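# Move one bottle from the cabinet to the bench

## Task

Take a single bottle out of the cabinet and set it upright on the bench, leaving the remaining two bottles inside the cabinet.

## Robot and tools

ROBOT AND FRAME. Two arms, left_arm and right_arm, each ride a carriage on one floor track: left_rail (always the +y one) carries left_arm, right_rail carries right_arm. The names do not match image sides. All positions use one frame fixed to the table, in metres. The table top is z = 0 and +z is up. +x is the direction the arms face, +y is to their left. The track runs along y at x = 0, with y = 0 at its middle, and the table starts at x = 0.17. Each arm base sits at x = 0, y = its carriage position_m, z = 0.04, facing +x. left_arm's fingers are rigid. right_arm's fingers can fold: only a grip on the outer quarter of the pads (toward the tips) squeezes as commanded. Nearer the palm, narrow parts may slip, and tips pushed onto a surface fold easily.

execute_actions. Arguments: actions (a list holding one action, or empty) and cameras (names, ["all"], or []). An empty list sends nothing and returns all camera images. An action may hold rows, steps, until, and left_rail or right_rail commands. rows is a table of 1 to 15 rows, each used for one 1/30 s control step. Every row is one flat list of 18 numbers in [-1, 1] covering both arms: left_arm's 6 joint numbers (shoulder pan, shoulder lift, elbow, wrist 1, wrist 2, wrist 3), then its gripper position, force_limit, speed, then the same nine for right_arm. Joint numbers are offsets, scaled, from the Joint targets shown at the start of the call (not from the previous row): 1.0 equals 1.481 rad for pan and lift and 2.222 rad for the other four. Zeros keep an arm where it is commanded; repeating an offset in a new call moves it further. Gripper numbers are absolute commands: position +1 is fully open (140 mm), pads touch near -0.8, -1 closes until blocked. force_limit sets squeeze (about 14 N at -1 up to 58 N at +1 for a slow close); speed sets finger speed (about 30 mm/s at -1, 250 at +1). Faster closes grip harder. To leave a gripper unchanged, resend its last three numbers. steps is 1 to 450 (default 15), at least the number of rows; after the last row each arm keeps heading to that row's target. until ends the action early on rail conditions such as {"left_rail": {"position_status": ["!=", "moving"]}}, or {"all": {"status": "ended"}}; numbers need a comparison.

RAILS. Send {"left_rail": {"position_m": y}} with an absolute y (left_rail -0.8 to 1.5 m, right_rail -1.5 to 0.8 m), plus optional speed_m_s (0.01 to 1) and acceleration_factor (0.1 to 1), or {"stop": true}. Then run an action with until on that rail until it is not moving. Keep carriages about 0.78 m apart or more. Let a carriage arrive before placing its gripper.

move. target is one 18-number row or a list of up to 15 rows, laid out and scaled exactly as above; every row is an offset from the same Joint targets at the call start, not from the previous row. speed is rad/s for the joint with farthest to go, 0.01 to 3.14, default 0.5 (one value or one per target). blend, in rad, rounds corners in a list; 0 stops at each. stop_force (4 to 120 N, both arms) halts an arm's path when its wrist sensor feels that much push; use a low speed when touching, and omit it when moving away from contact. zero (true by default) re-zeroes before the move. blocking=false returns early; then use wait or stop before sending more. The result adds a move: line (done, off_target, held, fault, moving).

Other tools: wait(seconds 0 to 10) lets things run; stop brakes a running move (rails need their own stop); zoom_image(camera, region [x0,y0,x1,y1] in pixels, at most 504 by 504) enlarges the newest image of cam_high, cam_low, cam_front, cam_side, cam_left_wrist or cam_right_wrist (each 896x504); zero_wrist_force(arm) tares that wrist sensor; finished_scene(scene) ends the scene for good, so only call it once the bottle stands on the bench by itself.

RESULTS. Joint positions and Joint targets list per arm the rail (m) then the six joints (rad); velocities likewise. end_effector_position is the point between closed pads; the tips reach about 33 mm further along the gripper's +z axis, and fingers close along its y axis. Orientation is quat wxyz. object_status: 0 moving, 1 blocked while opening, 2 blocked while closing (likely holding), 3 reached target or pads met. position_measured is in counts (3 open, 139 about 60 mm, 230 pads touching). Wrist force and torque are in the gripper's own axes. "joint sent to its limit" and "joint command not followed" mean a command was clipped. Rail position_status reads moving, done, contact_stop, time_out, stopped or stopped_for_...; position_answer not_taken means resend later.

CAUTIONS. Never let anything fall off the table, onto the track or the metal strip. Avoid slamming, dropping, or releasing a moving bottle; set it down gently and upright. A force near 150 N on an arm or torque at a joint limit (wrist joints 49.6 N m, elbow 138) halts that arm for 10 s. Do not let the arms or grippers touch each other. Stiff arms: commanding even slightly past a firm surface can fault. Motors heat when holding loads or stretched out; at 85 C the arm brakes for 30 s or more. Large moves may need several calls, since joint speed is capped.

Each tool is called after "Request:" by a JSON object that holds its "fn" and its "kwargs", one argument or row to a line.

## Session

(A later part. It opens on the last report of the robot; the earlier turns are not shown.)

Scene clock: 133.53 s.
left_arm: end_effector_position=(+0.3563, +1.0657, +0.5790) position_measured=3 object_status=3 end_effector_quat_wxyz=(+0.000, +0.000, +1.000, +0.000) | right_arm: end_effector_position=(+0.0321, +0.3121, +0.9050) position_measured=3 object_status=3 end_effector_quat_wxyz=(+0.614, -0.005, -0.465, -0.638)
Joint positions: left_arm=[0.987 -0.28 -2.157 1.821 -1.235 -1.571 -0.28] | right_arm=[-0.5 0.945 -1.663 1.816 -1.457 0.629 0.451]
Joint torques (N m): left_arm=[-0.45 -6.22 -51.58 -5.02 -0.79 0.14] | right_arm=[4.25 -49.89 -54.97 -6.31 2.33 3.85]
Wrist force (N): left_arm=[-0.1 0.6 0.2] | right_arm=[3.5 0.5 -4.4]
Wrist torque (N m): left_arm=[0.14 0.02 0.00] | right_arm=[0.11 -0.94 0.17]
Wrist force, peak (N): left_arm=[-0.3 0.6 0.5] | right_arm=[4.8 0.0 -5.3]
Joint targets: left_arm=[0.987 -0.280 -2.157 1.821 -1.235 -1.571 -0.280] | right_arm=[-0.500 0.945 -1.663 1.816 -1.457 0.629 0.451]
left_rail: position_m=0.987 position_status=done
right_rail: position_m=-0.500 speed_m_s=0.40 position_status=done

Request:
{"fn": "move", "kwargs": {
  "target": [0,0,0,0,0,0,1,1,1,0.1,0.0263,-0.0927,-0.045,-0.99,0.99,1,0,-0.5],
  "speed": 1.2,
  "cameras": ["cam_right_wrist"]
}}

Request:
{"fn": "move", "kwargs": {
  "target": [0,0,0,0,0,0,1,1,1,0,0.0939,0.1931,-0.2552,0,0,1,0,-0.5],
  "speed": 0.3,
  "stop_force": 15,
  "cameras": ["cam_right_wrist"]
}}

Scene clock: 136.63 s.
left_arm: end_effector_position=(+0.3563, +1.0657, +0.5790) position_measured=3 object_status=3 end_effector_quat_wxyz=(+0.000, +0.000, +1.000, +0.000) | right_arm: end_effector_position=(+0.1481, +0.1651, +0.4997) position_measured=3 object_status=3 end_effector_quat_wxyz=(+0.000, +0.702, +0.712, +0.000)
Joint positions: left_arm=[0.987 -0.28 -2.157 1.821 -1.235 -1.571 -0.28] | right_arm=[-0.5 1.093 -1.624 1.61 -1.557 -1.571 2.65]
Joint torques (N m): left_arm=[0.15 -6.96 -51.21 -4.97 -0.54 -0.03] | right_arm=[15.08 -38.13 -65.1 -7.66 -1.91 3.97]
Wrist force (N): left_arm=[-0.2 -0.4 0.4] | right_arm=[3.2 0.3 2.0]
Wrist torque (N m): left_arm=[-0.07 0.05 0.01] | right_arm=[0.08 -0.64 -0.02]
Wrist force, peak (N): left_arm=[0.1 0.8 -0.3] | right_arm=[3.4 1.3 -5.3]
Joint targets: left_arm=[0.987 -0.280 -2.157 1.821 -1.235 -1.571 -0.280] | right_arm=[-0.500 1.093 -1.624 1.610 -1.557 -1.571 2.651]
left_rail: position_m=0.987 position_status=done
right_rail: position_m=-0.500 speed_m_s=0.40 position_status=done
move: done
Images, in order (width x height): cam_right_wrist 896x504.

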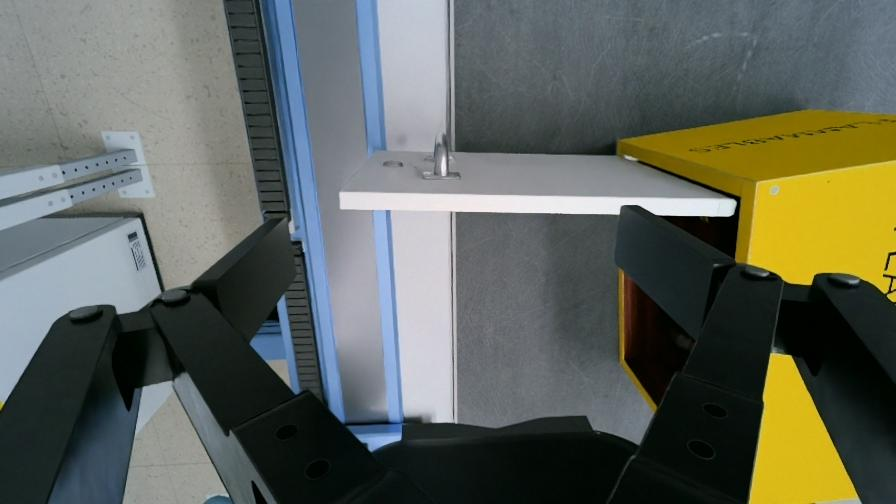

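Scene clock: 139.77 s.
left_arm: end_effector_position=(+0.3563, +1.0657, +0.5790) position_measured=3 object_status=3 end_effector_quat_wxyz=(+0.000, +0.000, +1.000, +0.000) | right_arm: end_effector_position=(+0.1478, +0.1643, +0.1894) position_measured=3 object_status=3 end_effector_quat_wxyz=(+0.000, +0.702, +0.712, -0.001)
Joint positions: left_arm=[0.987 -0.28 -2.157 1.821 -1.235 -1.571 -0.28] | right_arm=[-0.5 1.093 -1.485 2.039 -2.124 -1.571 2.651]
Joint torques (N m): left_arm=[-0.21 -7.37 -51.86 -4.99 -0.69 -0.03] | right_arm=[4.27 -43.68 -33.81 -7.71 -1.72 3.87]
Wrist force (N): left_arm=[-0.1 0.5 0.1] | right_arm=[3.3 -0.1 1.8]
Wrist torque (N m): left_arm=[0.12 0.02 0.00] | right_arm=[-0.04 -0.69 -0.05]
Wrist force, peak (N): left_arm=[-0.7 0.6 -0.7] | right_arm=[2.8 0.1 3.3]
Joint targets: left_arm=[0.987 -0.280 -2.157 1.821 -1.235 -1.571 -0.280] | right_arm=[-0.500 1.093 -1.485 2.039 -2.124 -1.571 2.651]
left_rail: position_m=0.987 position_status=done
right_rail: position_m=-0.500 speed_m_s=0.40 position_status=done
move: done
Images, in order (width x height): cam_right_wrist 896x504.

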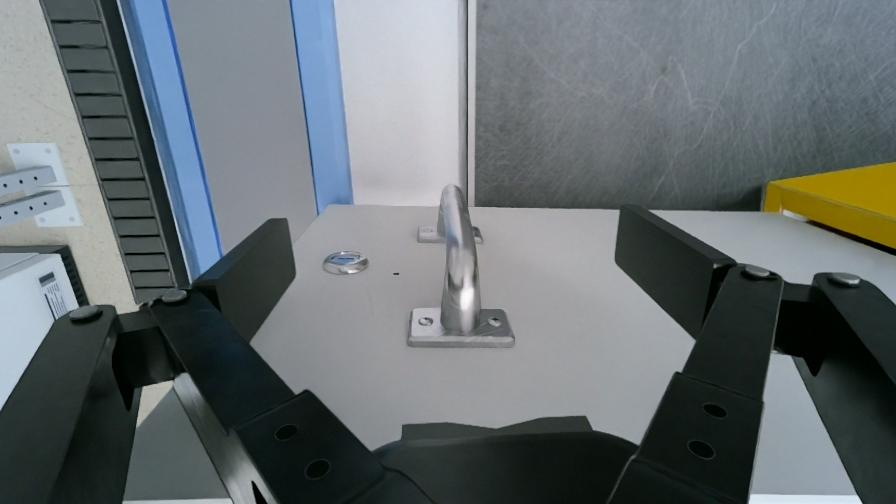

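Request:
{"fn": "execute_actions", "kwargs": {
  "actions": [
    {"rows":[[0,0,0,0,0,0,1,1,1,0,0,0,0,0,0,-1,-0.1,-1]],"steps":150}
  ]
}}

Request:
{"fn": "move", "kwargs": {
  "target": [
    [0,0,0,0,0,0,1,1,1,-0.0353,-0.0702,0.0485,-0.0021,0,-0.1256,-1,-0.1,-1],
    [0,0,0,0,0,0,1,1,1,-0.0869,-0.1326,0.0868,0.0013,0,-0.2543,-1,-0.1,-1],
    [0,0,0,0,0,0,1,1,1,-0.1765,-0.1987,0.1221,0.01,0,-0.4316,-1,-0.1,-1],
    [0,0,0,0,0,0,1,1,1,-0.2831,-0.2362,0.1398,0.0173,0,-0.6206,-1,-0.1,-1],
    [0,0,0,0,0,0,1,1,1,-0.3839,-0.2317,0.1378,0.0163,0,-0.8056,-1,-0.1,-1],
    [0,0,0,0,0,0,1,1,1,-0.4573,-0.187,0.1161,0.0081,0,-0.9726,-1,-0.1,-1]
  ],
  "speed": 0.28,
  "blend": 0.05,
  "stop_force": 60,
  "cameras": ["cam_front","cam_right_wrist"]
}}

Scene clock: 145.73 s.
left_arm: end_effector_position=(+0.3563, +1.0657, +0.5790) position_measured=3 object_status=3 end_effector_quat_wxyz=(+0.000, +0.000, +1.000, +0.000) | right_arm: end_effector_position=(+0.1479, +0.1643, +0.1894) position_measured=213 object_status=2 end_effector_quat_wxyz=(+0.000, +0.702, +0.712, -0.001)
Joint positions: left_arm=[0.987 -0.28 -2.157 1.821 -1.235 -1.571 -0.28] | right_arm=[-0.5 1.093 -1.485 2.039 -2.124 -1.571 2.651]
Joint torques (N m): left_arm=[-0.83 -8.48 -51.86 -5.19 -1 0.04] | right_arm=[23.38 -45.34 -33.54 -1.6 7.98 3.04]
Wrist force (N): left_arm=[-0.2 0.3 0.5] | right_arm=[-3.3 16.0 -0.6]
Wrist torque (N m): left_arm=[0.07 0.05 0.00] | right_arm=[-0.66 -0.65 0.22]
Wrist force, peak (N): left_arm=[-0.3 0.5 0.7] | right_arm=[-4.1 19.3 0.7]
Joint targets: left_arm=[0.987 -0.280 -2.157 1.821 -1.235 -1.571 -0.280] | right_arm=[-0.500 1.093 -1.485 2.039 -2.124 -1.571 2.651]
left_rail: position_m=0.987 position_status=done
right_rail: position_m=-0.500 speed_m_s=0.40 position_status=done

Scene clock: 154.60 s.
left_arm: end_effector_position=(+0.3563, +1.0657, +0.5790) position_measured=3 object_status=3 end_effector_quat_wxyz=(+0.000, +0.000, +1.000, +0.000) | right_arm: end_effector_position=(+0.3825, -0.1408, +0.1900) position_measured=213 object_status=2 end_effector_quat_wxyz=(+0.000, +0.037, +0.999, +0.000)
Joint positions: left_arm=[0.987 -0.28 -2.157 1.821 -1.235 -1.571 -0.28] | right_arm=[-0.5 0.416 -1.762 2.297 -2.106 -1.571 0.489]
Joint torques (N m): left_arm=[0.12 -6.99 -51.41 -5.02 -0.8 0.37] | right_arm=[-17.87 -29.03 -72.94 -10.55 -0.21 -3.43]
Wrist force (N): left_arm=[0.0 0.4 -0.2] | right_arm=[5.2 7.0 20.4]
Wrist torque (N m): left_arm=[0.10 0.00 0.00] | right_arm=[0.67 -0.60 -0.06]
Wrist force, peak (N): left_arm=[-0.5 0.6 0.6] | right_arm=[5.2 4.3 27.7]
Joint targets: left_arm=[0.987 -0.280 -2.157 1.821 -1.235 -1.571 -0.280] | right_arm=[-0.500 0.416 -1.762 2.297 -2.106 -1.571 0.489]
left_rail: position_m=0.987 position_status=done
right_rail: position_m=-0.500 speed_m_s=0.40 position_status=done
move: done
Images, in order (width x height): cam_front 896x504, cam_right_wrist 896x504.

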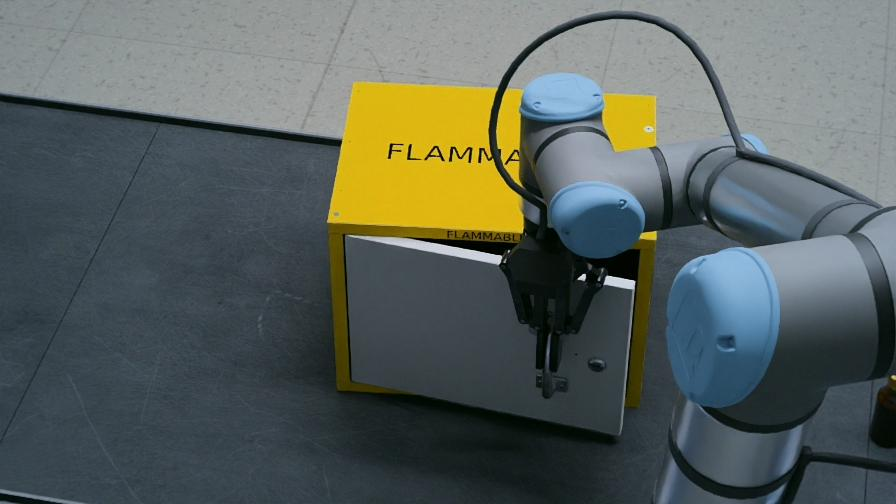

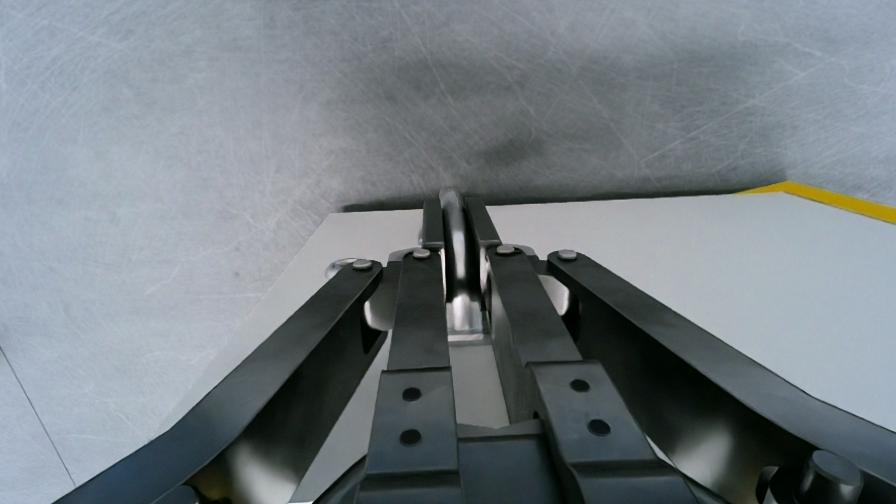

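Request:
{"fn": "move", "kwargs": {
  "target": [0,0,0,0,0,0,1,1,1,-0.034,0.049,-0.0263,-0.0065,0,-0.1085,-1,-0.1,-1],
  "speed": 0.08,
  "stop_force": 30,
  "cameras": ["cam_front","cam_right_wrist"]
}}

Scene clock: 158.90 s.
left_arm: end_effector_position=(+0.3563, +1.0657, +0.5790) position_measured=3 object_status=3 end_effector_quat_wxyz=(+0.000, +0.000, +1.000, +0.000) | right_arm: end_effector_position=(+0.4373, -0.1463, +0.1900) position_measured=213 object_status=2 end_effector_quat_wxyz=(+0.000, -0.059, +0.998, +0.000)
Joint positions: left_arm=[0.987 -0.28 -2.157 1.821 -1.235 -1.571 -0.28] | right_arm=[-0.5 0.366 -1.689 2.239 -2.12 -1.571 0.248]
Joint torques (N m): left_arm=[-1.47 -7.36 -51.12 -4.95 -0.75 0.24] | right_arm=[-20.08 -28.62 -72.85 -13.68 -2.17 -3.49]
Wrist force (N): left_arm=[-0.1 -0.2 0.3] | right_arm=[18.0 1.4 5.1]
Wrist torque (N m): left_arm=[-0.03 0.03 0.01] | right_arm=[0.61 -0.42 -0.04]
Wrist force, peak (N): left_arm=[-0.8 0.3 0.4] | right_arm=[5.3 5.9 29.8]
Joint targets: left_arm=[0.987 -0.280 -2.157 1.821 -1.235 -1.571 -0.280] | right_arm=[-0.500 0.366 -1.689 2.239 -2.120 -1.571 0.248]
left_rail: position_m=0.987 position_status=done
right_rail: position_m=-0.500 speed_m_s=0.40 position_status=done
move: done
Images, in order (width x height): cam_front 896x504, cam_right_wrist 896x504.

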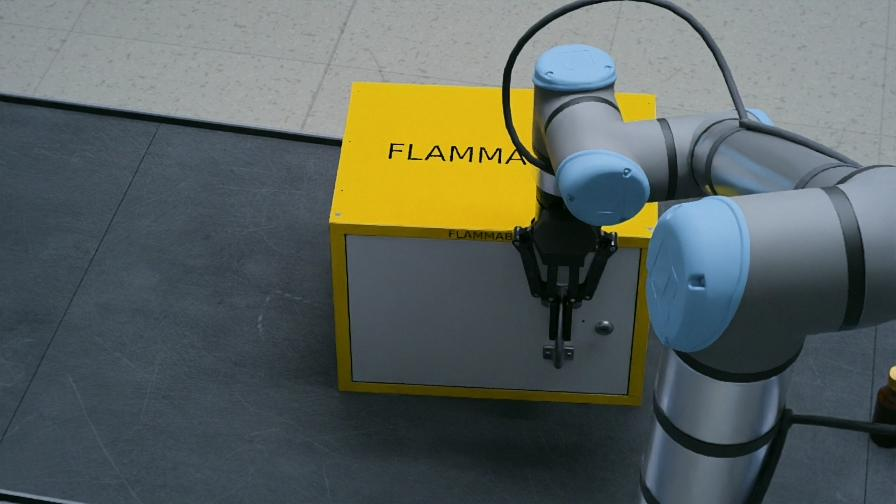

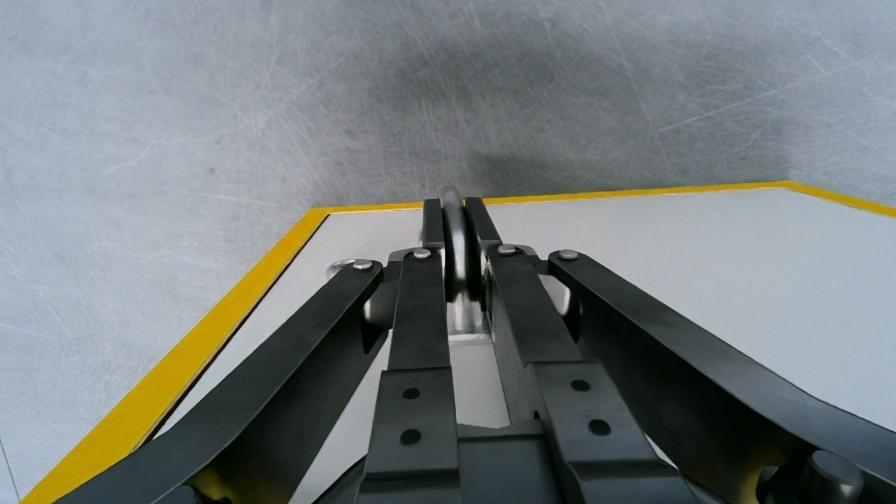

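Request:
{"fn": "execute_actions", "kwargs": {
  "actions": [
    {"rows":[[0,0,0,0,0,0,1,1,1,0,0,0,0,0,0,1,0,-0.6]],"steps":70}
  ]
}}

Request:
{"fn": "move", "kwargs": {
  "target": [0,0,0,0,0,0,1,1,1,0,-0.12,0,0.08,0,0,1,0,-0.6],
  "speed": 0.2,
  "cameras": ["cam_front","cam_high"]
}}

Scene clock: 161.80 s.
left_arm: end_effector_position=(+0.3563, +1.0657, +0.5790) position_measured=3 object_status=3 end_effector_quat_wxyz=(+0.000, +0.000, +1.000, +0.000) | right_arm: end_effector_position=(+0.4373, -0.1463, +0.1900) position_measured=3 object_status=3 end_effector_quat_wxyz=(+0.000, -0.059, +0.998, +0.000)
Joint positions: left_arm=[0.987 -0.28 -2.157 1.821 -1.235 -1.571 -0.28] | right_arm=[-0.5 0.366 -1.689 2.239 -2.12 -1.571 0.248]
Joint torques (N m): left_arm=[-1.6 -8.02 -51.37 -4.84 -0.98 0.15] | right_arm=[11.64 -34.27 -34.07 -1.95 0.55 -3.59]
Wrist force (N): left_arm=[0.0 0.4 0.2] | right_arm=[1.8 2.5 -0.4]
Wrist torque (N m): left_arm=[0.12 0.01 0.00] | right_arm=[0.51 -0.42 0.15]
Wrist force, peak (N): left_arm=[0.3 0.2 0.7] | right_arm=[19.0 0.9 4.7]
Joint targets: left_arm=[0.987 -0.280 -2.157 1.821 -1.235 -1.571 -0.280] | right_arm=[-0.500 0.366 -1.689 2.239 -2.120 -1.571 0.248]
left_rail: position_m=0.987 position_status=done
right_rail: position_m=-0.500 speed_m_s=0.40 position_status=done

Scene clock: 163.23 s.
left_arm: end_effector_position=(+0.3563, +1.0657, +0.5790) position_measured=3 object_status=3 end_effector_quat_wxyz=(+0.000, +0.000, +1.000, +0.000) | right_arm: end_effector_position=(+0.3801, -0.1682, +0.2584) position_measured=3 object_status=3 end_effector_quat_wxyz=(+0.000, -0.059, +0.998, +0.000)
Joint positions: left_arm=[0.987 -0.28 -2.157 1.821 -1.235 -1.571 -0.28] | right_arm=[-0.5 0.366 -1.867 2.239 -1.943 -1.571 0.248]
Joint torques (N m): left_arm=[-1.45 -7.26 -51.66 -5.11 -0.48 0.17] | right_arm=[11.82 -43.88 -48.68 -2.26 0.5 -3.57]
Wrist force (N): left_arm=[-0.4 0.4 0.1] | right_arm=[2.1 2.7 -0.8]
Wrist torque (N m): left_arm=[0.11 0.09 0.00] | right_arm=[0.56 -0.50 0.15]
Wrist force, peak (N): left_arm=[-0.3 0.7 0.3] | right_arm=[2.6 2.6 -1.4]
Joint targets: left_arm=[0.987 -0.280 -2.157 1.821 -1.235 -1.571 -0.280] | right_arm=[-0.500 0.366 -1.867 2.239 -1.942 -1.571 0.248]
left_rail: position_m=0.987 position_status=done
right_rail: position_m=-0.500 speed_m_s=0.40 position_status=done
move: done
Images, in order (width x height): cam_high 896x504, cam_front 896x504.

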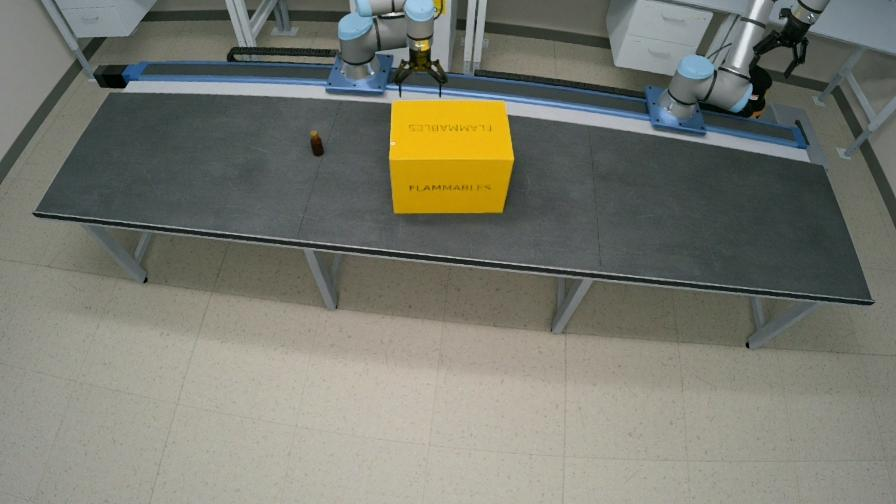

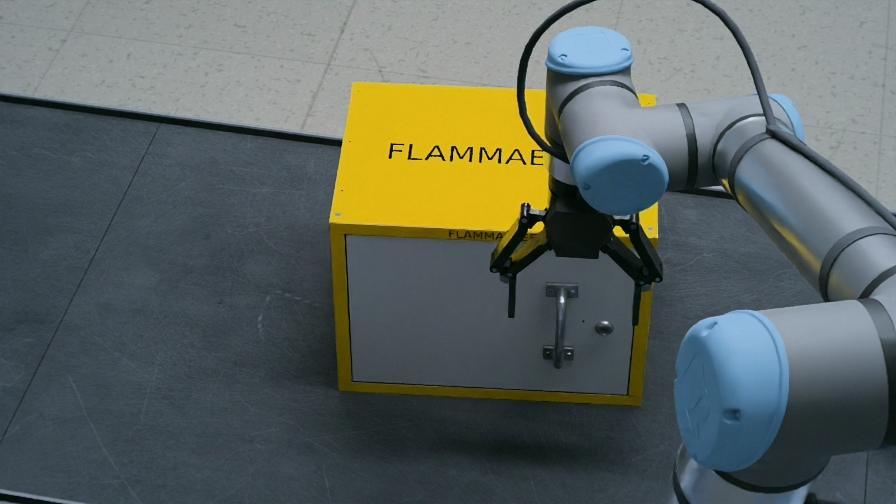

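Request:
{"fn": "finished_scene", "kwargs": {
  "scene": 1
}}

The scene is finished: the task was done.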